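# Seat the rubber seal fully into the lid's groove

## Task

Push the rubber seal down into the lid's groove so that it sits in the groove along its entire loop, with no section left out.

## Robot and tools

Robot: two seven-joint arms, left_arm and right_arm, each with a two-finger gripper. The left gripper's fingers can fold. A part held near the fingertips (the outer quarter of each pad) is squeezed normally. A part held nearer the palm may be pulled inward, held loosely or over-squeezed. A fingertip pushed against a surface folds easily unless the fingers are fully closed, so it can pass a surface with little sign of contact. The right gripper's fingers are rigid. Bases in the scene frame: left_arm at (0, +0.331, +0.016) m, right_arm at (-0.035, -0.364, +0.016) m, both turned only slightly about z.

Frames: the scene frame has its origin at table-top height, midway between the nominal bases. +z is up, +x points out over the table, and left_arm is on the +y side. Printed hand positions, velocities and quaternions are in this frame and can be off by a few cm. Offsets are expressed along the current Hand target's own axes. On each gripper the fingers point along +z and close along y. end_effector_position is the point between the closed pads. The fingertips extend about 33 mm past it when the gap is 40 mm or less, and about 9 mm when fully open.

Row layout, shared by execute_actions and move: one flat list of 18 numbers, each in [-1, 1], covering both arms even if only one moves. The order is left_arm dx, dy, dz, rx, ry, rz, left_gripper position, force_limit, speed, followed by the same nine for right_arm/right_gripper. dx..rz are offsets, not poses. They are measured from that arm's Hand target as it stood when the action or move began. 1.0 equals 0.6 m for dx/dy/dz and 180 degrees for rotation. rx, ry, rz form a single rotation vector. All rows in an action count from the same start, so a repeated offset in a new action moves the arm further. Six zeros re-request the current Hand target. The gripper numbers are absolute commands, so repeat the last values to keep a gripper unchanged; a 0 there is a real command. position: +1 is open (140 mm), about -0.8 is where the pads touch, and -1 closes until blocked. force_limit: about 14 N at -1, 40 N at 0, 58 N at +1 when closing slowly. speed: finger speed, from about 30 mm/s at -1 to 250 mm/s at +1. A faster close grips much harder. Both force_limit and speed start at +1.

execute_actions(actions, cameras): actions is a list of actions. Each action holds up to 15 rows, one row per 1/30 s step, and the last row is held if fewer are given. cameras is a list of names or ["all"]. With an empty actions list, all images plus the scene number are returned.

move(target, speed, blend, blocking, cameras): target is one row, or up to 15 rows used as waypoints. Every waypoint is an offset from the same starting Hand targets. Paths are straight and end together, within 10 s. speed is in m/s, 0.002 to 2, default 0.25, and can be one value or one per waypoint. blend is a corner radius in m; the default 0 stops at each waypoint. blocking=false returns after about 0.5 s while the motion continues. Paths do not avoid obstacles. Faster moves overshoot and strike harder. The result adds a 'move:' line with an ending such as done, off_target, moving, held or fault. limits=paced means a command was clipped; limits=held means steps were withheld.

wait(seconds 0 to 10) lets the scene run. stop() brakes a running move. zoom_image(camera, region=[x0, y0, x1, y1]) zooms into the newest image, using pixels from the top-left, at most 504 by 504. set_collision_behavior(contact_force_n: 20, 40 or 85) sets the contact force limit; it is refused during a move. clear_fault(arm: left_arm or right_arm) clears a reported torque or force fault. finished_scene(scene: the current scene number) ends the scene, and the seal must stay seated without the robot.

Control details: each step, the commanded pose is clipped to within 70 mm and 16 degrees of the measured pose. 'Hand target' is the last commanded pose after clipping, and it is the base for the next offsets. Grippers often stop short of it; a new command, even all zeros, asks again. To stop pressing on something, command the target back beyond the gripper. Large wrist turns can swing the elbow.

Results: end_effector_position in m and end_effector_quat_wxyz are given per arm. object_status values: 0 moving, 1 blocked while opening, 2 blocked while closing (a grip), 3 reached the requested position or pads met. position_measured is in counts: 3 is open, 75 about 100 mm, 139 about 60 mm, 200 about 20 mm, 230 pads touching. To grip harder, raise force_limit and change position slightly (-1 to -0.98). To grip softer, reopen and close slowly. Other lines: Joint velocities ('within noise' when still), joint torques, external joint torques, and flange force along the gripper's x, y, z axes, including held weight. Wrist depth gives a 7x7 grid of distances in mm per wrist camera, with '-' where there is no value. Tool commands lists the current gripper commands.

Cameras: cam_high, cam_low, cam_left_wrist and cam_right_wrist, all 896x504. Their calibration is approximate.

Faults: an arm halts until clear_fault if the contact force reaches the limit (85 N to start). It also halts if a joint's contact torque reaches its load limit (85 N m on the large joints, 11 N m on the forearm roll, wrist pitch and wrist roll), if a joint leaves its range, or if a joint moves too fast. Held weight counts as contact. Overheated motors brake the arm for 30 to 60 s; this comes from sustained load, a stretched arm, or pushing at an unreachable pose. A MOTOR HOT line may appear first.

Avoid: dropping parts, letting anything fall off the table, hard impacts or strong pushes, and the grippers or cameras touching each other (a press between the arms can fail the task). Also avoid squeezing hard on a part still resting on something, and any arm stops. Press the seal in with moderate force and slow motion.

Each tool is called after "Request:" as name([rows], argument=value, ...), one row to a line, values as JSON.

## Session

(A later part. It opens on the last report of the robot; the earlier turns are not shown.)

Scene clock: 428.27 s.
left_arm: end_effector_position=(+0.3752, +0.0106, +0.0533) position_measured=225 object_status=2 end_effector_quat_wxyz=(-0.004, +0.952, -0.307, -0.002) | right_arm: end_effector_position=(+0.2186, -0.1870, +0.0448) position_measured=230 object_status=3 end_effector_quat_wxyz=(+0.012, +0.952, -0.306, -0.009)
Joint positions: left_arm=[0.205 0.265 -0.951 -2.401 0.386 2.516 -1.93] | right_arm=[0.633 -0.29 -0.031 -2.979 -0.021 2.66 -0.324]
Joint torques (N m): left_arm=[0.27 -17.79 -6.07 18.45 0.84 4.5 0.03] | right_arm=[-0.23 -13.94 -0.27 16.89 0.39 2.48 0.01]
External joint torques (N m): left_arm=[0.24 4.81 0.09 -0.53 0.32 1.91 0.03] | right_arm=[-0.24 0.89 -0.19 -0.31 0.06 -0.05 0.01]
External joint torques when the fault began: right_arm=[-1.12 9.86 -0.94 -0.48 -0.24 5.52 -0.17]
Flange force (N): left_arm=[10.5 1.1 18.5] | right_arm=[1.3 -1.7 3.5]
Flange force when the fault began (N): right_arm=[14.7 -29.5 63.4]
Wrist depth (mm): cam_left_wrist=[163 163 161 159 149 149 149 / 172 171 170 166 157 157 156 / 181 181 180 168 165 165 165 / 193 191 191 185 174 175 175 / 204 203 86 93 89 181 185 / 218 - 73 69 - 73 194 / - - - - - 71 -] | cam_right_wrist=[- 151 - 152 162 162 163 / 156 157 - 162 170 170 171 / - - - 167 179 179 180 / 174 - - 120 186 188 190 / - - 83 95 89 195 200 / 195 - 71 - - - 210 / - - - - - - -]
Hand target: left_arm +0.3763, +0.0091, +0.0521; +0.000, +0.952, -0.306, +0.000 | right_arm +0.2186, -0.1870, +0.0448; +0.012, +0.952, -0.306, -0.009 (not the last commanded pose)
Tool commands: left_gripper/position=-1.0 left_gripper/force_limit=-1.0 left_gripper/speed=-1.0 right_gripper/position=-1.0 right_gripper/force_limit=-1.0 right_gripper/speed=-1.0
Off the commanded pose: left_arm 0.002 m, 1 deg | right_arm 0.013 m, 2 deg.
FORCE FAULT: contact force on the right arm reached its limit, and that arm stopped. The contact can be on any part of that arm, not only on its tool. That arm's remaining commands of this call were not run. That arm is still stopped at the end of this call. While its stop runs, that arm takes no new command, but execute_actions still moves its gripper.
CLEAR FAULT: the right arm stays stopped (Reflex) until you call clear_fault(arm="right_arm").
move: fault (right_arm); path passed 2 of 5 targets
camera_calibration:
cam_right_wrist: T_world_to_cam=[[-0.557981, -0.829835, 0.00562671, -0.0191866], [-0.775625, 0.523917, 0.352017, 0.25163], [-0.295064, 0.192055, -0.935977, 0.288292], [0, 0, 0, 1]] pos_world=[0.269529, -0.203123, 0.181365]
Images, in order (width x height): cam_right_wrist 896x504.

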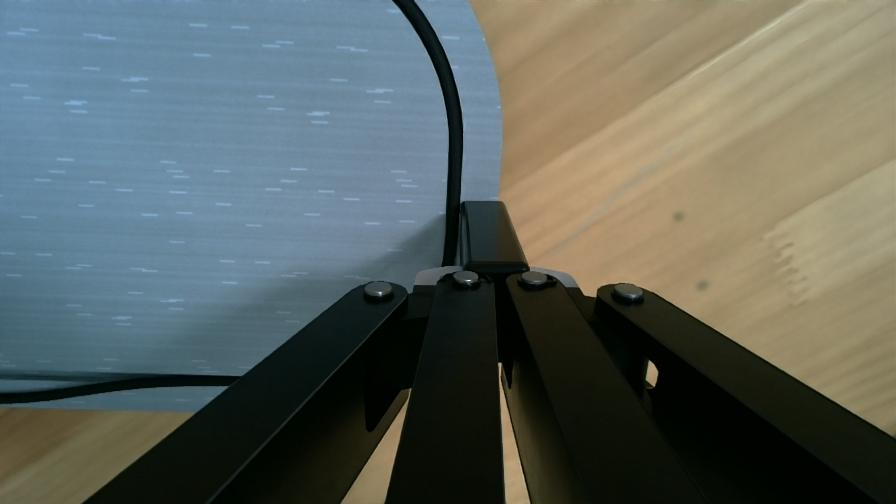

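Request:
clear_fault(arm="right_arm")

Request:
move(target=[0,0,0,0,0,0,-1,-1,-1,0.0,0,-0.06,0,0,0,-1,-1,-1], speed=0.05, cameras=["cam_right_wrist","cam_high","cam_left_wrist"])

Request:
zoom_image(camera="cam_high", region=[380, 200, 520, 310])

Scene clock: 436.93 s.
left_arm: end_effector_position=(+0.3752, +0.0106, +0.0533) position_measured=225 object_status=2 end_effector_quat_wxyz=(-0.004, +0.952, -0.307, -0.002) | right_arm: end_effector_position=(+0.2186, -0.1870, +0.0448) position_measured=230 object_status=3 end_effector_quat_wxyz=(+0.012, +0.952, -0.306, -0.009)
Joint positions: left_arm=[0.205 0.265 -0.951 -2.401 0.386 2.516 -1.93] | right_arm=[0.633 -0.29 -0.031 -2.979 -0.021 2.66 -0.324]
Joint torques (N m): left_arm=[0.31 -17.84 -6.09 18.46 0.83 4.5 0.02] | right_arm=[-0.26 -13.89 -0.22 16.92 0.39 2.46 -0.01]
External joint torques (N m): left_arm=[0.22 4.85 0.05 -0.63 0.31 1.89 0.02] | right_arm=[-0.27 0.99 -0.13 -0.36 0.06 -0.07 -0.02]
Flange force (N): left_arm=[10.2 1.1 18.5] | right_arm=[1.3 -1.8 3.7]
Wrist depth (mm): cam_left_wrist=[163 162 162 159 149 149 149 / 172 171 170 166 158 156 156 / 181 181 180 169 166 166 165 / 193 192 190 185 174 175 174 / 204 204 86 93 89 181 185 / 218 - 73 69 - 73 194 / - - - - - 71 -] | cam_right_wrist=[- - 149 152 162 162 163 / - - - 159 170 170 171 / - 163 - 167 179 179 179 / - - 175 120 186 189 190 / - - 83 93 89 196 200 / - - 71 - - - 210 / - - - - - - -]
Hand target: left_arm +0.3763, +0.0091, +0.0521; +0.000, +0.952, -0.306, +0.000 | right_arm +0.2186, -0.1870, +0.0448; +0.012, +0.952, -0.306, -0.009 (not the last commanded pose)
Tool commands: left_gripper/position=-1.0 left_gripper/force_limit=-1.0 left_gripper/speed=-1.0 right_gripper/position=-1.0 right_gripper/force_limit=-1.0 right_gripper/speed=-1.0
Off the commanded pose: left_arm 0.002 m, 1 deg | right_arm 0.013 m, 2 deg.
FORCE FAULT, CONTINUED: the right arm's stop, for the force fault that an earlier result reported, is over. The call counts as one of the actions that you can send in this scene. That arm's target is now where it stood when the stop ended, not its last command. That arm accepts commands again.
CLEAR FAULT: your call cleared the right arm's force fault. If the contact force or a joint's load stays at its limit, that arm stops again.

Scene clock: 438.37 s.
left_arm: end_effector_position=(+0.3752, +0.0106, +0.0533) position_measured=225 object_status=2 end_effector_quat_wxyz=(-0.004, +0.952, -0.307, -0.002) | right_arm: end_effector_position=(+0.2196, -0.1862, +0.0803) position_measured=230 object_status=3 end_effector_quat_wxyz=(+0.011, +0.952, -0.306, -0.009)
Joint positions: left_arm=[0.205 0.265 -0.951 -2.401 0.386 2.516 -1.93] | right_arm=[0.633 -0.421 -0.031 -2.96 -0.021 2.51 -0.324]
Joint velocities: left_arm=[within noise] | right_arm=[0.001 0 0.001 0.001 0.001 -0.003 0.001]
Joint torques (N m): left_arm=[0.28 -17.81 -6.05 18.42 0.83 4.51 0.01] | right_arm=[-0.29 -12.8 -0.02 19.3 0.49 2.29 0.04]
External joint torques (N m): left_arm=[0.3 4.86 0.19 -0.62 0.31 1.9 0.01] | right_arm=[-0.31 -0.26 0.09 -0.21 0.06 -0.24 0.04]
Flange force (N): left_arm=[10.4 1.0 18.8] | right_arm=[-0.4 1.8 -1.7]
Wrist depth (mm): cam_left_wrist=[164 163 161 159 149 149 148 / 172 171 170 164 157 157 156 / 181 181 180 168 166 165 164 / 192 191 190 185 174 175 175 / 205 204 86 93 89 181 185 / 218 - 73 69 - 73 195 / - - - - - 71 -] | cam_right_wrist=[- - - 186 194 194 195 / - - 191 194 203 203 204 / - 206 - 202 214 214 215 / 210 - - 120 223 226 226 / 223 222 82 95 89 234 240 / 247 - 71 - - - - / - - - - - - -]
Hand target: left_arm +0.3763, +0.0091, +0.0521; +0.000, +0.952, -0.306, +0.000 | right_arm +0.2195, -0.1864, +0.0808; +0.012, +0.952, -0.306, -0.009
Off the commanded pose: left_arm 0.002 m, 1 deg | right_arm 0.001 m, 0 deg.
move: done
camera_calibration:
cam_left_wrist: T_world_to_cam=[[-0.581472, -0.813386, -0.0171586, 0.240652], [-0.765003, 0.539463, 0.351782, 0.266868], [-0.276878, 0.217678, -0.935925, 0.299432], [0, 0, 0, 1]] pos_world=[0.426994, -0.013402, 0.190495]
cam_right_wrist: T_world_to_cam=[[-0.558168, -0.829717, 0.00429304, -0.017972], [-0.775604, 0.523589, 0.352552, 0.239407], [-0.294766, 0.193454, -0.935782, 0.321866], [0, 0, 0, 1]] pos_world=[0.270529, -0.202529, 0.21687]
Images, in order (width x height): cam_high 896x504, cam_left_wrist 896x504, cam_right_wrist 896x504.

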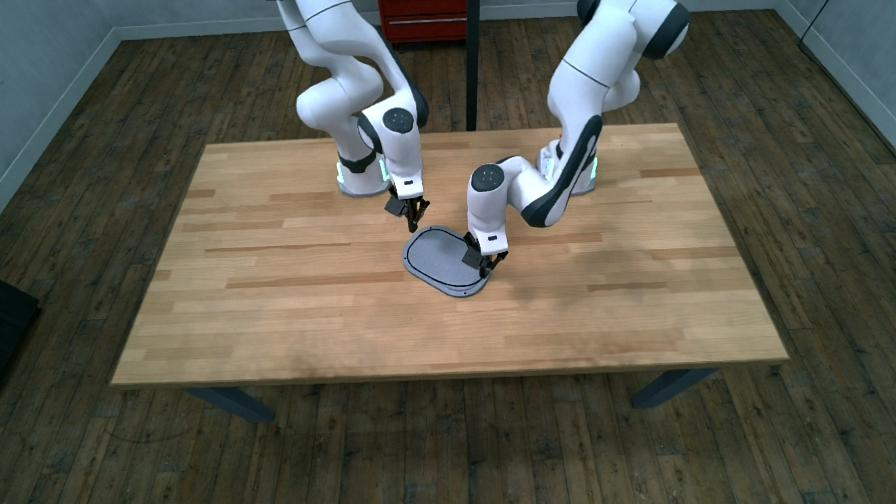

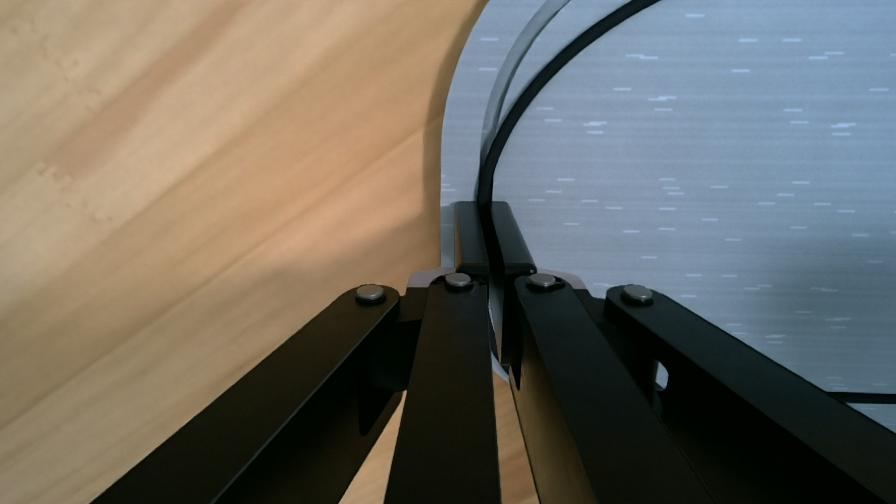

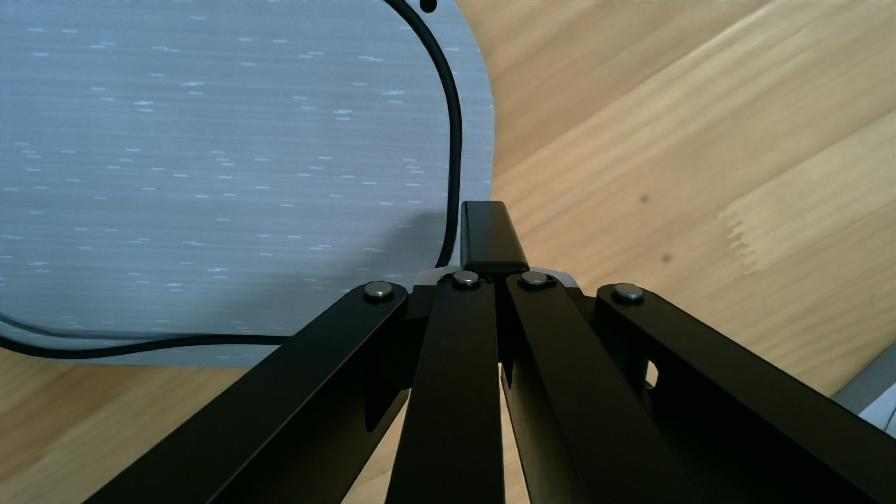

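Scaled by 3.600.

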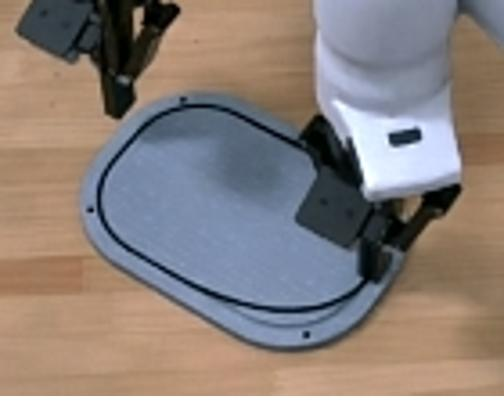

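Request:
move(target=[0,0,0,0,0,0,-1,-1,-1,0.1512,-0.1862,0,0.009,0.003,0,-1,-1,-1], speed=0.12, cameras=["cam_right_wrist"])

Scene clock: 453.30 s.
left_arm: end_effector_position=(+0.3752, +0.0106, +0.0533) position_measured=225 object_status=2 end_effector_quat_wxyz=(-0.004, +0.952, -0.307, -0.002) | right_arm: end_effector_position=(+0.3583, -0.1479, +0.0771) position_measured=230 object_status=3 end_effector_quat_wxyz=(+0.000, +0.951, -0.308, +0.002)
Joint positions: left_arm=[0.205 0.265 -0.951 -2.401 0.386 2.516 -1.93] | right_arm=[0.612 -0.021 -0.11 -2.565 -0.009 2.546 -0.434]
Joint velocities: left_arm=[within noise] | right_arm=[0 -0.001 0 -0.001 0 -0.001 -0.006]
Joint torques (N m): left_arm=[0.27 -17.78 -6.11 18.42 0.83 4.51 -0.02] | right_arm=[-0.26 -25.88 -0.5 19.62 0.85 2.44 -0.34]
External joint torques (N m): left_arm=[0.3 4.89 0.12 -0.54 0.3 1.92 -0.02] | right_arm=[-0.16 0.67 -0.44 0.04 0.41 -0.18 -0.34]
Flange force (N): left_arm=[10.7 1.1 18.8] | right_arm=[2.3 -1.5 1.4]
Wrist depth (mm): cam_left_wrist=[163 162 161 159 149 149 148 / 172 171 170 164 157 157 156 / 181 181 180 169 166 165 165 / 192 191 190 185 174 175 174 / 205 204 86 93 89 181 185 / 218 - 73 69 - 73 194 / - - - - - 71 -] | cam_right_wrist=[194 194 193 192 191 190 190 / 203 203 202 201 200 199 198 / 213 211 204 200 201 209 208 / 225 212 - 120 206 215 219 / 237 232 82 94 89 217 230 / 249 - 71 - - - 241 / - - - - - - -]
Hand target: left_arm +0.3763, +0.0091, +0.0521; +0.000, +0.952, -0.306, +0.000 | right_arm +0.3583, -0.1485, +0.0768; +0.000, +0.952, -0.306, +0.000
Off the commanded pose: left_arm 0.002 m, 1 deg | right_arm 0.001 m, 0 deg.
move: done
camera_calibration:
cam_right_wrist: T_world_to_cam=[[-0.561035, -0.827462, -0.0233754, 0.0947169], [-0.783022, 0.521319, 0.339267, 0.331374], [-0.268545, 0.208644, -0.9404, 0.345629], [0, 0, 0, 1]] pos_world=[0.40543, -0.166491, 0.214819]
Images, in order (width x height): cam_right_wrist 896x504.

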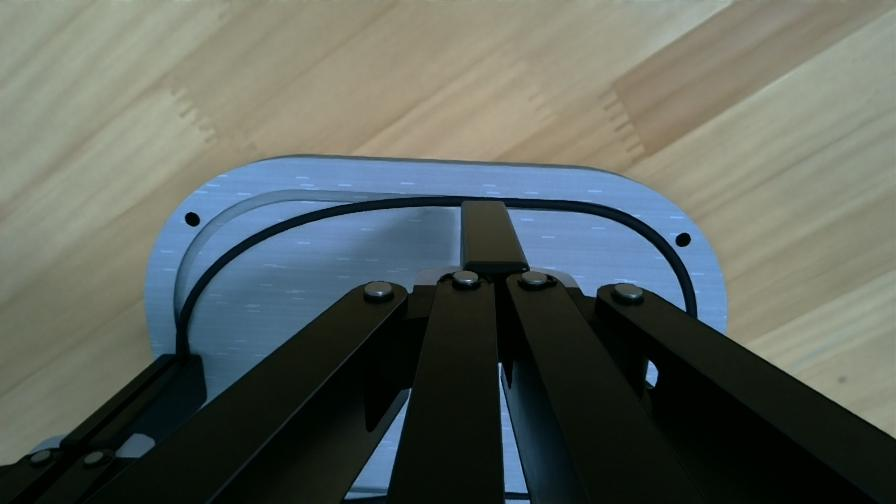

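Request:
move([
  [0,0,-0.003,0,0,0,-1,-1,-1,0,0,0,0,0,0,-1,-1,-1],
  [0,0,-0.003,0,0,0,-0.6,-1,-1,0,0,0,0,0,0,-1,-1,-1],
  [0,0,-0.1,0,0,0,-0.6,-1,-1,0,0,0,0,0,0,-1,-1,-1],
], speed=0.04, cameras=["cam_left_wrist","cam_right_wrist"])

Scene clock: 461.73 s.
left_arm: end_effector_position=(+0.3769, +0.0078, +0.1119) position_measured=205 object_status=3 end_effector_quat_wxyz=(+0.001, +0.953, -0.304, +0.001) | right_arm: end_effector_position=(+0.3583, -0.1479, +0.0771) position_measured=230 object_status=3 end_effector_quat_wxyz=(+0.000, +0.952, -0.307, +0.002)
Joint positions: left_arm=[0.394 0.067 -1.165 -2.388 0.09 2.415 -1.725] | right_arm=[0.612 -0.021 -0.11 -2.565 -0.009 2.546 -0.436]
Joint velocities: left_arm=[0 0 -0.001 0 0 0 0.004] | right_arm=[within noise]
Joint torques (N m): left_arm=[0.19 -14.31 -3.57 21.4 0.2 2.33 0.14] | right_arm=[-0.27 -25.96 -0.46 19.58 0.8 2.44 -0.31]
External joint torques (N m): left_arm=[0.22 -0.37 -1.77 0.09 -0.4 -0.31 0.14] | right_arm=[-0.28 0.57 -0.51 0.04 0.37 -0.17 -0.31]
Flange force (N): left_arm=[0.0 0.0 0.0] | right_arm=[2.3 -1.2 1.2]
Wrist depth (mm): cam_left_wrist=[217 216 216 213 204 204 204 / 227 226 226 219 215 214 210 / 240 239 239 229 226 225 228 / 253 254 253 234 237 239 238 / 269 265 86 97 91 94 253 / 282 - - 73 - 73 277 / - - 70 - - - -] | cam_right_wrist=[194 193 193 192 191 190 190 / 203 203 202 201 200 199 199 / 214 211 201 201 202 209 208 / 225 212 - 126 - 219 219 / 238 - 83 95 89 214 230 / 249 - 71 - - - 241 / - - - - - - -]
Hand target: left_arm +0.3763, +0.0091, +0.1121; +0.000, +0.952, -0.306, +0.000 | right_arm +0.3582, -0.1485, +0.0768; +0.000, +0.952, -0.306, +0.000
Off the commanded pose: left_arm 0.001 m, 0 deg | right_arm 0.001 m, 0 deg.
move: done
camera_calibration:
cam_left_wrist: T_world_to_cam=[[-0.576209, -0.817261, -0.00828338, 0.237467], [-0.769106, 0.538773, 0.343801, 0.251468], [-0.276512, 0.204472, -0.939006, 0.355682], [0, 0, 0, 1]] pos_world=[0.428587, -0.014139, 0.249499]
cam_right_wrist: T_world_to_cam=[[-0.559595, -0.828437, -0.0233685, 0.094104], [-0.783946, 0.519973, 0.3392, 0.33156], [-0.268855, 0.208134, -0.940424, 0.34568], [0, 0, 0, 1]] pos_world=[0.405523, -0.166391, 0.214819]
Images, in order (width x height): cam_left_wrist 896x504, cam_right_wrist 896x504.

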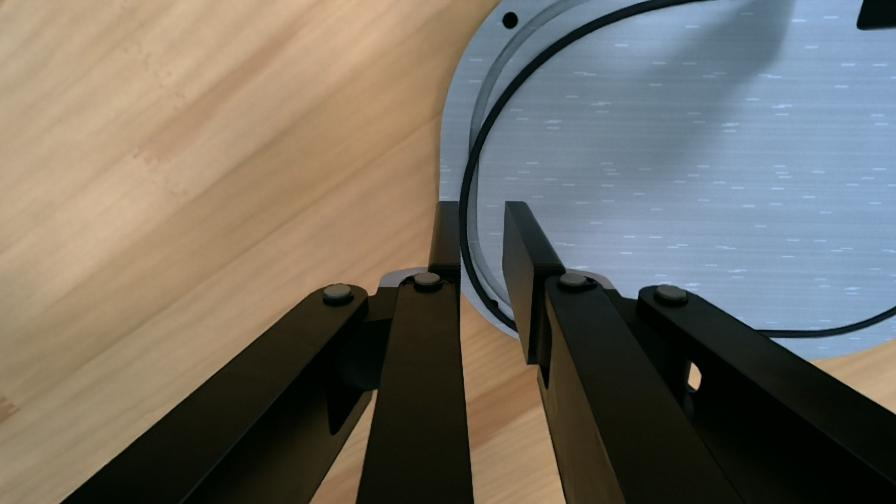

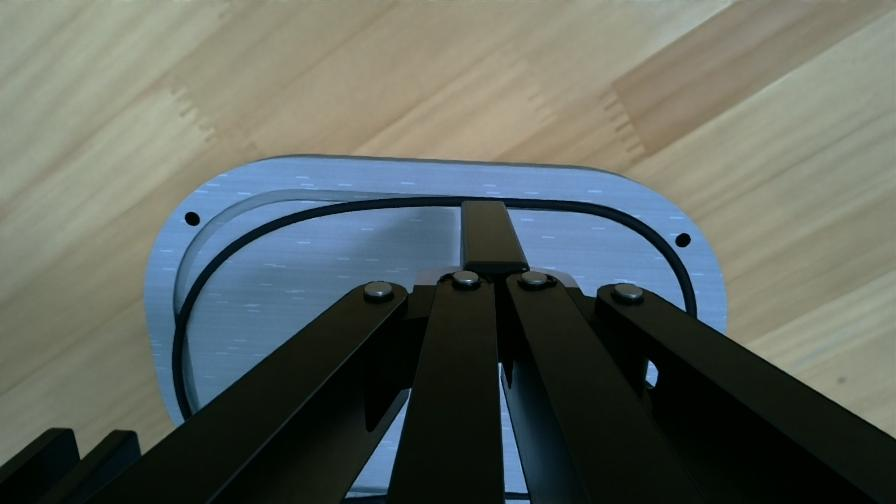

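Request:
move([
  [-0.2,-0.3,-0.1,0,0,0,-1,-1,-1,0,0,0.043,0,0,0,-1,-1,-1],
  [-0.2,-0.3,-0.1,0,0,0,-1,-1,-1,0,0,0.06,0,0,0,-1,-1,-1],
  [-0.2,-0.3,-0.1,0,0,0,-1,-1,-1,0,0,0.043,0,0,0,-1,-1,-1],
  [-0.2,-0.3,-0.1,0,0,0,-1,-1,-1,0,-0.0185,0.043,0,0,0,-1,-1,-1],
  [-0.2,-0.3,-0.1,0,0,0,-1,-1,-1,0,-0.0185,0.06,0,0,0,-1,-1,-1],
  [-0.2,-0.3,-0.1,0,0,0,-1,-1,-1,0,-0.0185,0.043,0,0,0,-1,-1,-1],
  [-0.2,-0.3,-0.1,0,0,0,-1,-1,-1,-0.05,-0.0185,0.02,0,0,0,-1,-1,-1],
], speed=[0.15,0.05,0.06,0.06,0.05,0.06,0.1], blend=[0,0,0.003,0.003,0,0.003,0], cameras=["cam_right_wrist"])

Scene clock: 477.33 s.
left_arm: end_effector_position=(+0.3855, +0.2248, +0.1728) position_measured=230 object_status=3 end_effector_quat_wxyz=(+0.000, +0.953, -0.303, +0.003) | right_arm: end_effector_position=(+0.3415, -0.1223, +0.0645) position_measured=230 object_status=3 end_effector_quat_wxyz=(-0.001, +0.952, -0.305, +0.000)
Joint positions: left_arm=[0.225 -0.432 -0.557 -2.627 -0.288 2.239 -0.999] | right_arm=[0.646 0.007 -0.077 -2.573 0.004 2.583 -0.385]
Joint velocities: left_arm=[within noise] | right_arm=[0.001 -0.001 -0.001 -0.001 -0.002 0 0.007]
Joint torques (N m): left_arm=[-0.15 -12.5 3.98 22 1.01 2.35 0.24] | right_arm=[-0.06 -27.64 0.28 18.35 0.12 2.38 0.34]
External joint torques (N m): left_arm=[-0.16 0.55 -1.2 -0.18 0.36 -0.3 0.24] | right_arm=[-0.05 -0.6 0.31 -0.65 -0.28 -0.22 0.34]
Flange force (N): left_arm=[2.7 0.0 1.3] | right_arm=[-2.3 3.0 -2.2]
Wrist depth (mm): cam_left_wrist=[270 270 270 272 272 272 262 / 284 285 284 284 285 287 277 / 298 298 300 299 301 301 302 / 314 315 315 141 313 318 318 / 332 333 86 86 87 328 336 / 353 - 73 - - 72 354 / - - - - - 69 -] | cam_right_wrist=[183 183 181 181 180 179 178 / 192 189 180 178 180 184 186 / 202 191 186 - 185 185 196 / 212 - 198 120 - - 205 / 224 - 82 94 89 84 216 / 237 - 71 - - - 227 / - - - - - - -]
Hand target: left_arm +0.3835, +0.2253, +0.1720; +0.000, +0.952, -0.306, +0.000 | right_arm +0.3404, -0.1220, +0.0648; +0.000, +0.952, -0.306, +0.000
Off the commanded pose: left_arm 0.002 m, 0 deg | right_arm 0.001 m, 0 deg.
move: done
camera_calibration:
cam_right_wrist: T_world_to_cam=[[-0.555066, -0.831438, -0.0247485, 0.103744], [-0.785856, 0.514418, 0.343226, 0.308981], [-0.27264, 0.209962, -0.938927, 0.325389], [0, 0, 0, 1]] pos_world=[0.389114, -0.141008, 0.202034]
Images, in order (width x height): cam_right_wrist 896x504.

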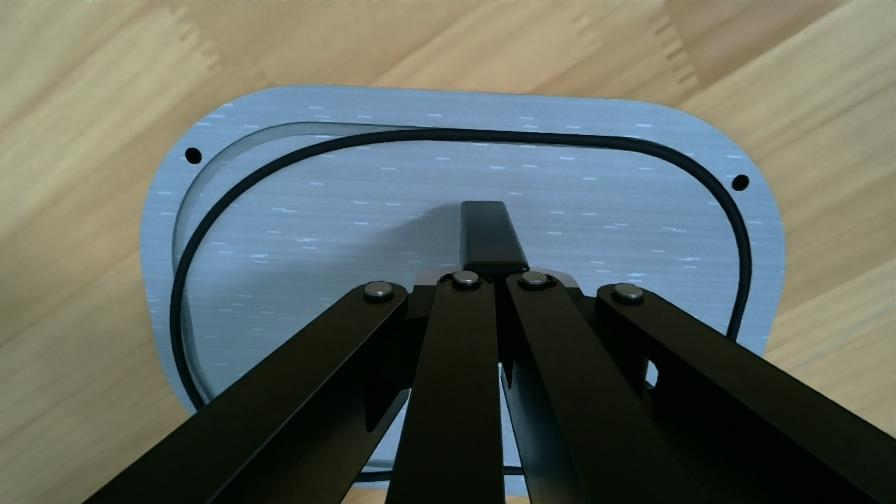

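Request:
move([
  [0,0,0,0,0,0,-1,-1,-1,0.0523,-0.0157,0.023,0,0,0,-1,-1,-1],
  [0,0,0,0,0,0,-1,-1,-1,0.0523,-0.0157,0.0405,0,0,0,-1,-1,-1],
  [0,0,0,0,0,0,-1,-1,-1,0.0523,-0.0157,0.023,0,0,0,-1,-1,-1],
  [0,0,0,0,0,0,-1,-1,-1,0.0523,-0.0323,0.023,0,0,0,-1,-1,-1],
  [0,0,0,0,0,0,-1,-1,-1,0.0523,-0.0323,0.0405,0,0,0,-1,-1,-1],
  [0,0,0,0,0,0,-1,-1,-1,0.0523,-0.0323,0.023,0,0,0,-1,-1,-1],
  [0,0,0,0,0,0,-1,-1,-1,0.0523,-0.049,0.023,0,0,0,-1,-1,-1],
  [0,0,0,0,0,0,-1,-1,-1,0.0523,-0.049,0.0405,0,0,0,-1,-1,-1],
  [0,0,0,0,0,0,-1,-1,-1,0.0523,-0.049,0.023,0,0,0,-1,-1,-1],
  [0,0,0,0,0,0,-1,-1,-1,0.01,-0.049,0,0,0,0,-1,-1,-1],
], speed=0.06, blend=[0.003,0,0.003,0.003,0,0.003,0.003,0,0.003,0], cameras=["cam_right_wrist"])

Request:
zoom_image(camera="cam_right_wrist", region=[150, 40, 650, 240])

Scene clock: 493.57 s.
left_arm: end_effector_position=(+0.3855, +0.2248, +0.1728) position_measured=230 object_status=3 end_effector_quat_wxyz=(+0.000, +0.953, -0.303, +0.003) | right_arm: end_effector_position=(+0.3633, -0.1014, +0.0645) position_measured=230 object_status=3 end_effector_quat_wxyz=(-0.001, +0.953, -0.304, +0.000)
Joint positions: left_arm=[0.225 -0.432 -0.557 -2.627 -0.288 2.239 -0.999] | right_arm=[0.652 0.08 -0.07 -2.476 0.013 2.558 -0.381]
Joint velocities: left_arm=[within noise] | right_arm=[-0.001 0.001 0.002 0.001 0.001 0 0.005]
Joint torques (N m): left_arm=[-0.14 -12.5 3.96 22 1.01 2.36 0.2] | right_arm=[0.17 -30.5 -0.12 18.69 0.13 2.37 0.28]
External joint torques (N m): left_arm=[-0.17 0.52 -1.24 -0.16 0.37 -0.29 0.2] | right_arm=[0.1 -0.67 -0.1 -0.6 -0.28 -0.22 0.28]
Flange force (N): left_arm=[2.8 0.1 1.3] | right_arm=[-2.0 3.1 -2.2]
Wrist depth (mm): cam_left_wrist=[270 270 271 271 272 272 262 / 284 283 284 284 284 285 278 / 298 299 298 299 300 301 301 / 314 314 315 141 313 318 319 / 332 333 86 86 87 328 336 / 353 - 73 - - 72 351 / - - - - - 69 -] | cam_right_wrist=[183 182 181 181 180 179 178 / 192 191 188 183 185 184 187 / 201 200 188 187 185 185 194 / 212 209 - 139 - - 200 / 225 223 82 94 89 84 212 / 238 - 71 - - - 227 / - - - - - - -]
Hand target: left_arm +0.3835, +0.2253, +0.1720; +0.000, +0.952, -0.306, +0.000 | right_arm +0.3624, -0.1016, +0.0648; +0.000, +0.952, -0.306, +0.000
Off the commanded pose: left_arm 0.002 m, 0 deg | right_arm 0.001 m, 0 deg.
move: done
camera_calibration:
cam_right_wrist: T_world_to_cam=[[-0.554062, -0.832105, -0.0248267, 0.132739], [-0.786454, 0.51342, 0.343351, 0.315493], [-0.272958, 0.209763, -0.938879, 0.326947], [0, 0, 0, 1]] pos_world=[0.410909, -0.120109, 0.201934]
Images, in order (width x height): cam_right_wrist 896x504.

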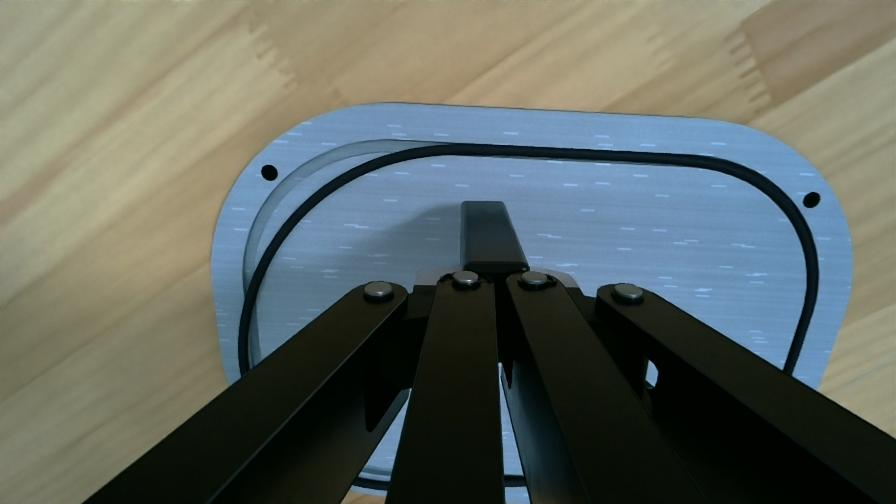

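Scaled by 1.008.

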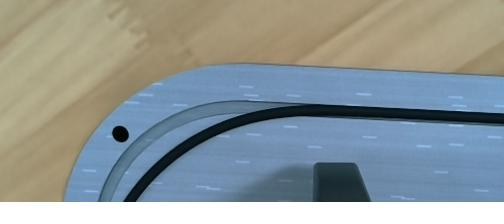

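Request:
move([
  [0,0,0,0,0,0,-1,-1,-1,0.0422,-0.0158,0.023,0,0,0,-1,-1,-1],
  [0,0,0,0,0,0,-1,-1,-1,0.0422,-0.0158,0.0405,0,0,0,-1,-1,-1],
  [0,0,0,0,0,0,-1,-1,-1,0.0422,-0.0158,0.023,0,0,0,-1,-1,-1],
  [0,0,0,0,0,0,-1,-1,-1,0.0422,-0.0308,0.023,0,0,0,-1,-1,-1],
  [0,0,0,0,0,0,-1,-1,-1,0.0422,-0.0308,0.0405,0,0,0,-1,-1,-1],
  [0,0,0,0,0,0,-1,-1,-1,0.0422,-0.0308,0.023,0,0,0,-1,-1,-1],
  [0,0,0,0,0,0,-1,-1,-1,0.0422,-0.0458,0.023,0,0,0,-1,-1,-1],
  [0,0,0,0,0,0,-1,-1,-1,0.0422,-0.0458,0.0405,0,0,0,-1,-1,-1],
  [0,0,0,0,0,0,-1,-1,-1,0.0422,-0.0458,0.023,0,0,0,-1,-1,-1],
  [0,0,0,0,0,0,-1,-1,-1,0.00,-0.0458,0,0,0,0,-1,-1,-1],
], speed=0.06, blend=[0.003,0,0.003,0.003,0,0.003,0.003,0,0.003,0], cameras=["cam_right_wrist"])

Request:
zoom_image(camera="cam_right_wrist", region=[250, 40, 600, 380])

Scene clock: 504.87 s.
left_arm: end_effector_position=(+0.3855, +0.2248, +0.1728) position_measured=230 object_status=3 end_effector_quat_wxyz=(+0.000, +0.953, -0.303, +0.003) | right_arm: end_effector_position=(+0.3790, -0.0787, +0.0645) position_measured=230 object_status=3 end_effector_quat_wxyz=(-0.001, +0.953, -0.304, +0.000)
Joint positions: left_arm=[0.225 -0.432 -0.557 -2.627 -0.288 2.239 -0.999] | right_arm=[0.662 0.142 -0.06 -2.388 0.018 2.532 -0.365]
Joint velocities: left_arm=[within noise] | right_arm=[0.001 0.001 0 0 0 -0.002 0.005]
Joint torques (N m): left_arm=[-0.21 -12.54 3.97 22 1 2.35 0.22] | right_arm=[0.2 -33 -0.73 18.99 0.16 2.39 0.34]
External joint torques (N m): left_arm=[-0.3 0.42 -1.28 -0.14 0.36 -0.29 0.22] | right_arm=[0.24 -0.71 -0.56 -0.7 -0.28 -0.21 0.34]
Flange force (N): left_arm=[2.5 0.5 1.0] | right_arm=[-2.0 3.6 -2.1]
Wrist depth (mm): cam_left_wrist=[270 270 270 270 272 273 262 / 283 283 284 284 285 285 279 / 297 299 299 299 301 300 301 / 313 316 316 141 313 317 318 / 333 332 86 85 87 328 336 / 352 - 73 - - 72 353 / - - - - - 69 -] | cam_right_wrist=[183 182 182 181 180 179 178 / 192 191 190 186 185 184 185 / 202 201 196 - - 186 181 / 213 211 202 121 193 193 - / 224 223 83 94 89 84 207 / 238 - 71 - - - 214 / - - - - - - -]
Hand target: left_arm +0.3835, +0.2253, +0.1720; +0.000, +0.952, -0.306, +0.000 | right_arm +0.3784, -0.0793, +0.0648; +0.000, +0.952, -0.306, +0.000
Off the commanded pose: left_arm 0.002 m, 0 deg | right_arm 0.001 m, 0 deg.
move: done
camera_calibration:
cam_right_wrist: T_world_to_cam=[[-0.553255, -0.832639, -0.0249088, 0.16], [-0.786913, 0.512596, 0.34353, 0.316342], [-0.273269, 0.209661, -0.938811, 0.326607], [0, 0, 0, 1]] pos_world=[0.426706, -0.0974104, 0.201935]
Images, in order (width x height): cam_right_wrist 896x504.

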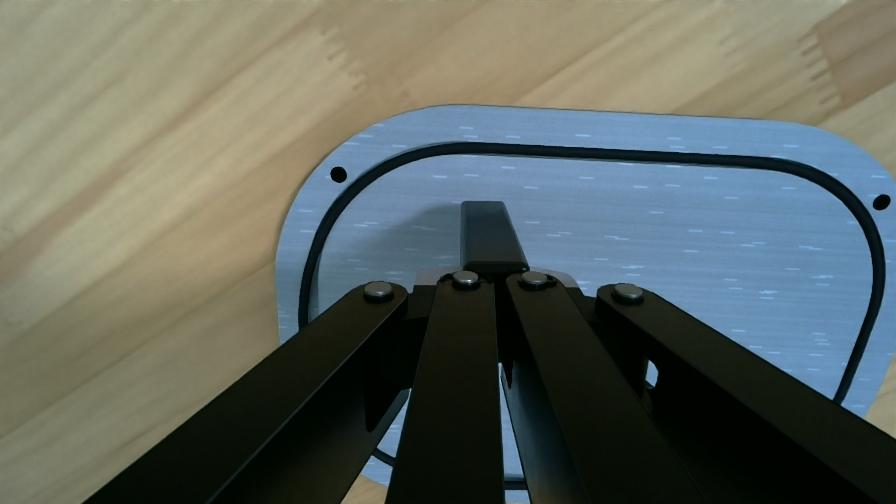

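Scaled by 1.440.

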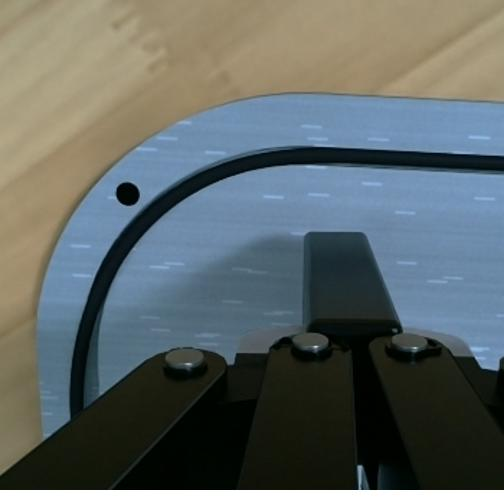

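Request:
move([
  [0,0,0,0,0,0,-1,-1,-1,0.0422,-0.0168,0.023,0,0,0,-1,-1,-1],
  [0,0,0,0,0,0,-1,-1,-1,0.0422,-0.0168,0.0405,0,0,0,-1,-1,-1],
  [0,0,0,0,0,0,-1,-1,-1,0.0422,-0.0168,0.023,0,0,0,-1,-1,-1],
  [0,0,0,0,0,0,-1,-1,-1,0.0385,-0.0465,0.023,0,0,0,-1,-1,-1],
  [0,0,0,0,0,0,-1,-1,-1,0.0385,-0.0465,0.0405,0,0,0,-1,-1,-1],
  [0,0,0,0,0,0,-1,-1,-1,0.0385,-0.0465,0.023,0,0,0,-1,-1,-1],
  [0,0,0,0,0,0,-1,-1,-1,0.0277,-0.0727,0.023,0,0,0,-1,-1,-1],
  [0,0,0,0,0,0,-1,-1,-1,0.0277,-0.0727,0.0405,0,0,0,-1,-1,-1],
  [0,0,0,0,0,0,-1,-1,-1,0.0277,-0.0727,0.023,0,0,0,-1,-1,-1],
  [0,0,0,0,0,0,-1,-1,-1,0.01,-0.0952,0.01,0,0,0,-1,-1,-1],
], speed=0.06, blend=[0.003,0,0.003,0.003,0,0.003,0.003,0,0.003,0], cameras=["cam_right_wrist"])

Scene clock: 517.60 s.
left_arm: end_effector_position=(+0.3855, +0.2248, +0.1728) position_measured=230 object_status=3 end_effector_quat_wxyz=(+0.000, +0.953, -0.303, +0.003) | right_arm: end_effector_position=(+0.4172, -0.0364, +0.0591) position_measured=230 object_status=3 end_effector_quat_wxyz=(-0.001, +0.953, -0.302, +0.001)
Joint positions: left_arm=[0.225 -0.432 -0.557 -2.627 -0.288 2.239 -0.999] | right_arm=[0.678 0.285 -0.052 -2.192 0.022 2.48 -0.346]
Joint velocities: left_arm=[within noise] | right_arm=[0 0 0.001 0.001 0 -0.002 0.005]
Joint torques (N m): left_arm=[-0.16 -12.49 4.02 21.96 1.01 2.35 0.2] | right_arm=[0.19 -37.29 -0.79 20.53 0.51 2.39 0.32]
External joint torques (N m): left_arm=[-0.11 0.62 -1.11 -0.28 0.37 -0.3 0.2] | right_arm=[0.26 0.34 -0.51 0.1 0.04 -0.22 0.32]
Flange force (N): left_arm=[2.6 -0.1 1.5] | right_arm=[-0.2 -1.5 0.1]
Wrist depth (mm): cam_left_wrist=[270 270 270 271 271 272 262 / 284 283 284 285 283 285 278 / 298 299 299 300 300 300 301 / 315 315 316 141 314 319 318 / 332 331 86 85 87 328 336 / 354 - 73 - - 72 354 / - - - - - 69 -] | cam_right_wrist=[179 178 177 176 175 175 174 / 187 187 186 184 183 181 182 / 197 196 195 192 182 179 - / 207 207 205 139 190 190 - / 219 218 83 94 89 83 196 / 231 - 71 - - - - / - - - - - - -]
Hand target: left_arm +0.3835, +0.2253, +0.1720; +0.000, +0.952, -0.306, +0.000 | right_arm +0.4166, -0.0364, +0.0588; +0.000, +0.952, -0.306, +0.000
Off the commanded pose: left_arm 0.002 m, 0 deg | right_arm 0.001 m, 1 deg.
move: done
camera_calibration:
cam_right_wrist: T_world_to_cam=[[-0.549764, -0.834954, -0.0247387, 0.214739], [-0.789804, 0.509937, 0.340843, 0.327799], [-0.271973, 0.206922, -0.939795, 0.322563], [0, 0, 0, 1]] pos_world=[0.464681, -0.0546048, 0.196728]
Images, in order (width x height): cam_right_wrist 896x504.

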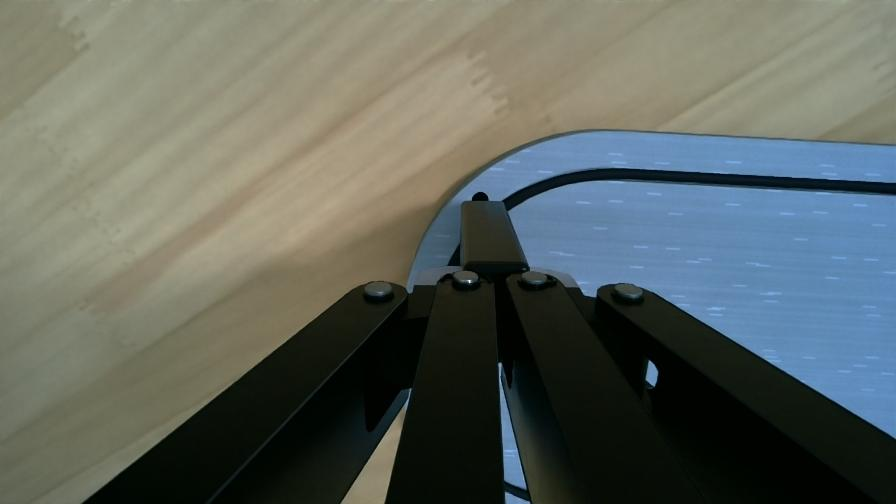

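Request:
move([
  [0,0,0,0,0,0,-1,-1,-1,0,0,0.0305,0,0,0,-1,-1,-1],
  [0,0,0,0,0,0,-1,-1,-1,0,0,0.013,0,0,0,-1,-1,-1],
  [0,0,0,0,0,0,-1,-1,-1,-0.022,-0.0172,0.013,0,0,0,-1,-1,-1],
  [0,0,0,0,0,0,-1,-1,-1,-0.022,-0.0172,0.0305,0,0,0,-1,-1,-1],
  [0,0,0,0,0,0,-1,-1,-1,-0.022,-0.0172,0.013,0,0,0,-1,-1,-1],
  [0,0,0,0,0,0,-1,-1,-1,-0.0482,-0.028,0.013,0,0,0,-1,-1,-1],
  [0,0,0,0,0,0,-1,-1,-1,-0.0482,-0.028,0.0305,0,0,0,-1,-1,-1],
  [0,0,0,0,0,0,-1,-1,-1,-0.0482,-0.028,0.013,0,0,0,-1,-1,-1],
  [0,0,0,0,0,0,-1,-1,-1,-0.0762,-0.01,-0.01,0,0,0,-1,-1,-1],
], speed=0.06, blend=[0,0.003,0.003,0,0.003,0.003,0,0.003,0], cameras=["cam_right_wrist","cam_high"])

Request:
zoom_image(camera="cam_high", region=[380, 200, 520, 310])

Request:
zoom_image(camera="cam_right_wrist", region=[350, 0, 700, 300])

Scene clock: 528.70 s.
left_arm: end_effector_position=(+0.3855, +0.2248, +0.1728) position_measured=230 object_status=3 end_effector_quat_wxyz=(+0.000, +0.953, -0.303, +0.003) | right_arm: end_effector_position=(+0.3835, -0.0043, +0.0644) position_measured=230 object_status=3 end_effector_quat_wxyz=(-0.001, +0.953, -0.303, +0.000)
Joint positions: left_arm=[0.225 -0.432 -0.557 -2.627 -0.288 2.239 -0.999] | right_arm=[0.757 0.259 -0.049 -2.214 0.022 2.475 -0.261]
Joint velocities: left_arm=[within noise] | right_arm=[0.001 -0.002 -0.001 0 0 0 0.007]
Joint torques (N m): left_arm=[-0.22 -12.54 4 21.97 1.01 2.35 0.19] | right_arm=[0.22 -37.67 -0.74 19.72 0.49 2.39 0.36]
External joint torques (N m): left_arm=[-0.17 0.5 -1.13 -0.23 0.37 -0.3 0.19] | right_arm=[0.22 -0.81 -0.56 -0.77 0.02 -0.21 0.36]
Flange force (N): left_arm=[2.4 0.2 1.2] | right_arm=[-1.7 4.3 -2.0]
Wrist depth (mm): cam_left_wrist=[270 270 270 272 270 272 261 / 284 284 284 285 285 285 277 / 299 298 298 300 299 300 301 / 314 315 316 141 313 318 318 / 333 334 86 85 87 329 337 / 352 - 73 - - 72 352 / - - - - - 69 -] | cam_right_wrist=[184 182 181 181 169 167 166 / 192 191 191 186 - - - / 202 201 200 189 188 184 - / 213 212 210 139 194 196 - / 225 223 83 94 89 - - / 238 - 71 - - - - / - - - - - - -]
Hand target: left_arm +0.3835, +0.2253, +0.1720; +0.000, +0.952, -0.306, +0.000 | right_arm +0.3829, -0.0049, +0.0647; +0.000, +0.952, -0.306, +0.000
Off the commanded pose: left_arm 0.002 m, 0 deg | right_arm 0.001 m, 0 deg.
move: done
camera_calibration:
cam_right_wrist: T_world_to_cam=[[-0.552475, -0.833166, -0.0245934, 0.224189], [-0.787393, 0.511988, 0.343336, 0.281907], [-0.273465, 0.209049, -0.938891, 0.312187], [0, 0, 0, 1]] pos_world=[0.431203, -0.0228091, 0.201834]
Images, in order (width x height): cam_high 896x504, cam_right_wrist 896x504.

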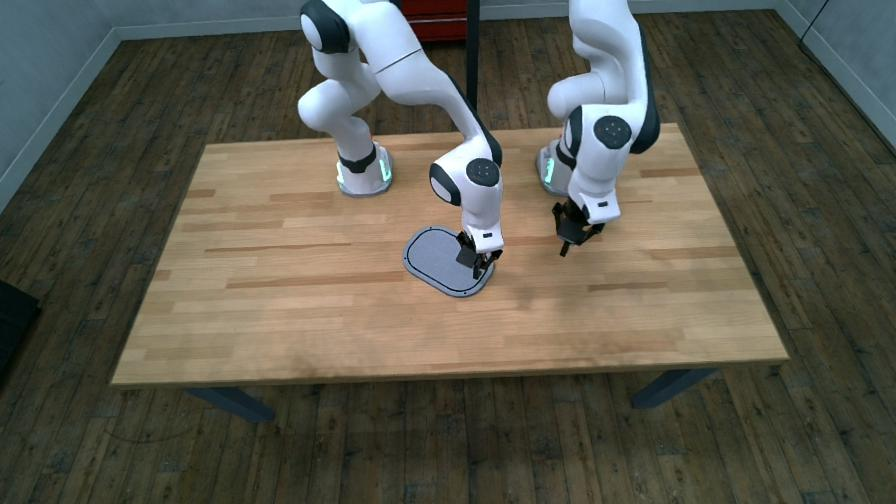

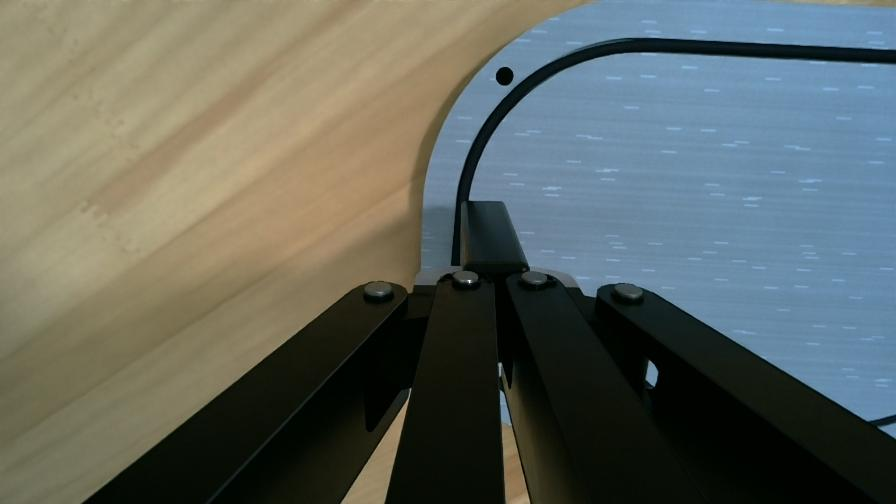

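Scaled by 3.600.

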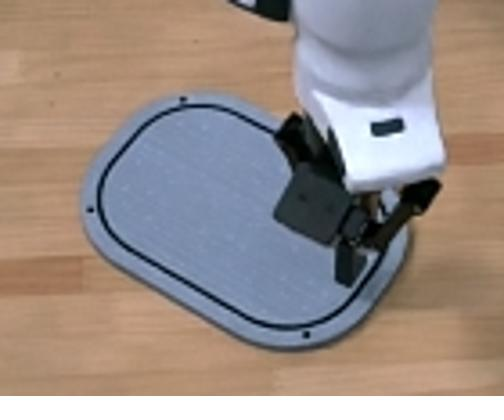

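Scaled by 1.440.

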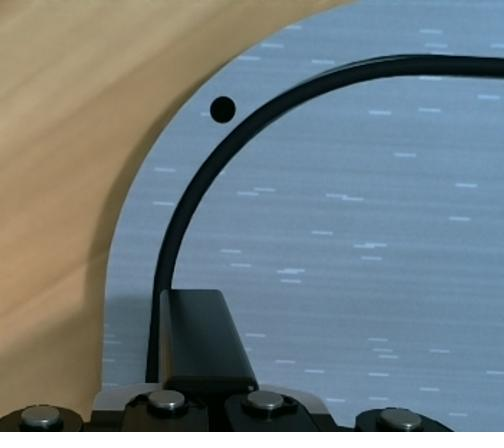

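Request:
move([
  [0,0,0,0,0,0,-1,-1,-1,0,-0.0217,0.0228,0,0,0,-1,-1,-1],
  [0,0,0,0,0,0,-1,-1,-1,0,-0.0217,0.0403,0,0,0,-1,-1,-1],
  [0,0,0,0,0,0,-1,-1,-1,0,-0.0217,0.0228,0,0,0,-1,-1,-1],
  [0,0,0,0,0,0,-1,-1,-1,-0.0242,-0.0217,0.0228,0,0,0,-1,-1,-1],
  [0,0,0,0,0,0,-1,-1,-1,-0.0242,-0.0217,0.0403,0,0,0,-1,-1,-1],
  [0,0,0,0,0,0,-1,-1,-1,-0.0242,-0.0217,0.0228,0,0,0,-1,-1,-1],
  [0,0,0,0,0,0,-1,-1,-1,-0.0475,-0.0217,0.0228,0,0,0,-1,-1,-1],
  [0,0,0,0,0,0,-1,-1,-1,-0.0475,-0.0217,0.0403,0,0,0,-1,-1,-1],
  [0,0,0,0,0,0,-1,-1,-1,-0.0475,-0.0217,0.0228,0,0,0,-1,-1,-1],
  [0,0,0,0,0,0,-1,-1,-1,-0.0175,0,-0.06,0,0,0,-1,-1,-1],
], speed=0.06, blend=[0.003,0,0.003,0.003,0,0.003,0.003,0,0.003,0], cameras=["all"])

Request:
zoom_image(camera="cam_high", region=[380, 200, 520, 310])

Request:
zoom_image(camera="cam_left_wrist", region=[560, 0, 896, 200])

Scene clock: 542.23 s.
left_arm: end_effector_position=(+0.3855, +0.2248, +0.1728) position_measured=230 object_status=3 end_effector_quat_wxyz=(+0.000, +0.953, -0.303, +0.003) | right_arm: end_effector_position=(+0.3739, +0.0035, +0.1006) position_measured=230 object_status=3 end_effector_quat_wxyz=(-0.002, +0.951, -0.311, +0.000)
Joint positions: left_arm=[0.225 -0.432 -0.557 -2.627 -0.288 2.239 -0.999] | right_arm=[0.793 0.185 -0.064 -2.208 0.02 2.396 -0.222]
Joint velocities: left_arm=[within noise] | right_arm=[0 0 0 -0.001 -0.001 -0.004 -0.005]
Joint torques (N m): left_arm=[-0.2 -12.49 4 21.96 1.01 2.35 0.16] | right_arm=[-0.62 -35.99 -0.54 20.73 0.2 2.34 -0.3]
External joint torques (N m): left_arm=[-0.25 0.51 -1.21 -0.17 0.37 -0.29 0.16] | right_arm=[-0.54 -0.43 -0.25 -0.78 -0.32 -0.26 -0.3]
Flange force (N): left_arm=[2.7 0.3 1.2] | right_arm=[0.5 3.8 -1.0]
Wrist depth (mm): cam_left_wrist=[270 270 271 271 272 271 262 / 284 284 284 284 285 286 277 / 297 299 299 300 301 300 302 / 314 314 314 141 313 317 319 / 333 333 86 86 87 328 337 / 354 - 73 - - 72 353 / - - - - - 69 -] | cam_right_wrist=[217 216 214 212 201 200 - / 227 226 225 221 - - - / 238 238 236 228 - - - / 251 250 249 139 230 - - / 265 263 83 95 89 243 - / 279 - 71 - - - 268 / - - - - - - -]
Hand target: left_arm +0.3835, +0.2253, +0.1720; +0.000, +0.952, -0.306, +0.000 | right_arm +0.3744, +0.0013, +0.1007; +0.000, +0.952, -0.306, +0.000
Off the commanded pose: left_arm 0.002 m, 0 deg | right_arm 0.002 m, 1 deg.
move: done
camera_calibration:
cam_left_wrist: T_world_to_cam=[[-0.574812, -0.818219, -0.0104393, 0.420292], [-0.771111, 0.537361, 0.341514, 0.121747], [-0.273823, 0.204356, -0.939819, 0.369964], [0, 0, 0, 1]] pos_world=[0.436774, 0.202864, 0.310508]
cam_right_wrist: T_world_to_cam=[[-0.565398, -0.824419, -0.0256358, 0.231085], [-0.779364, 0.523807, 0.343828, 0.254857], [-0.27003, 0.214379, -0.938683, 0.340627], [0, 0, 0, 1]] pos_world=[0.421261, -0.0160083, 0.238038]

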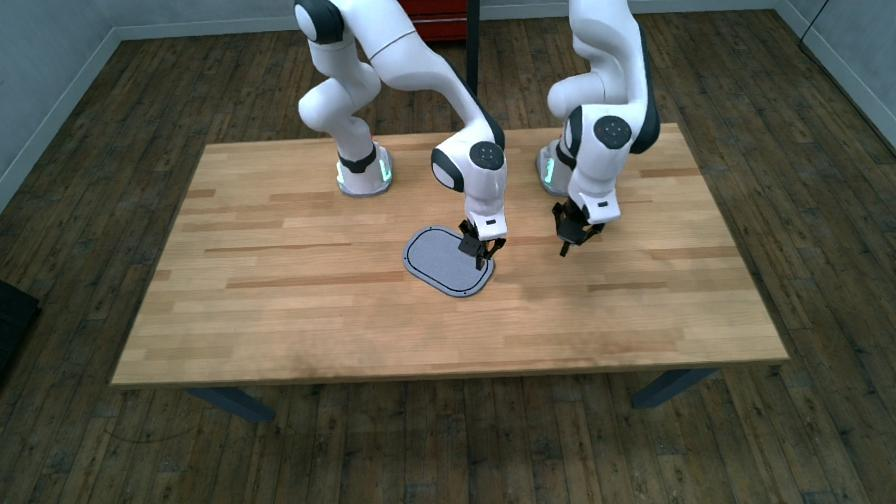

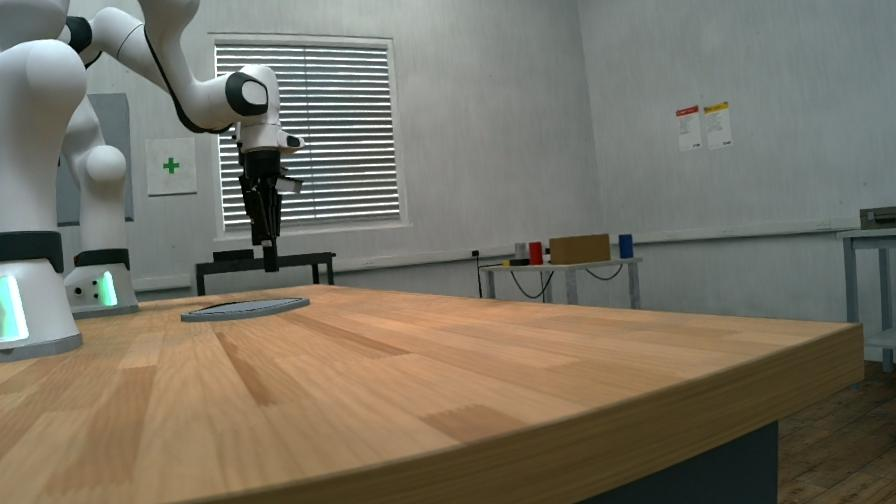

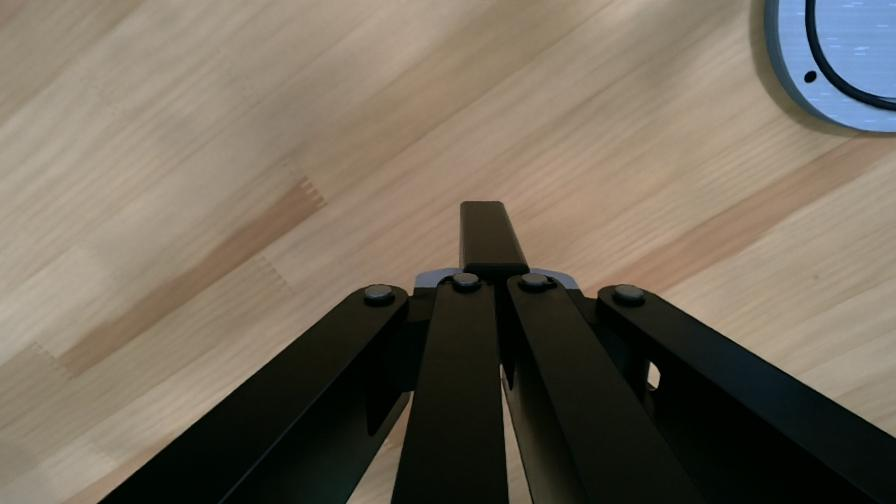

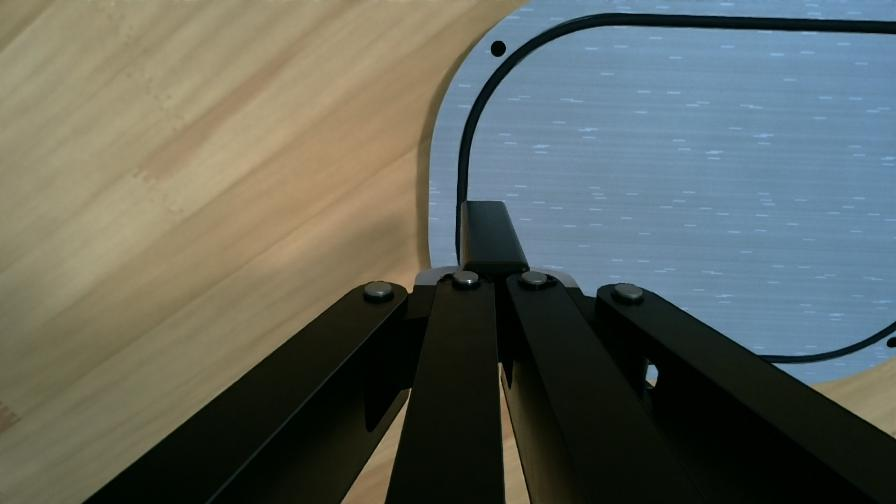

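Scaled by 3.600.

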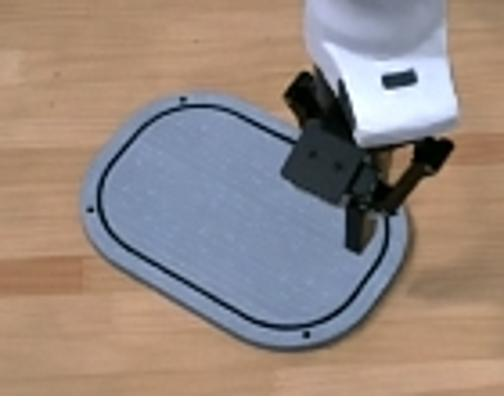

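Scaled by 1.500.

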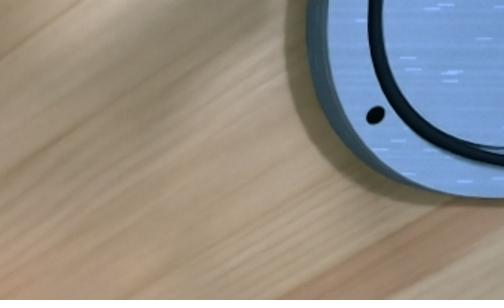

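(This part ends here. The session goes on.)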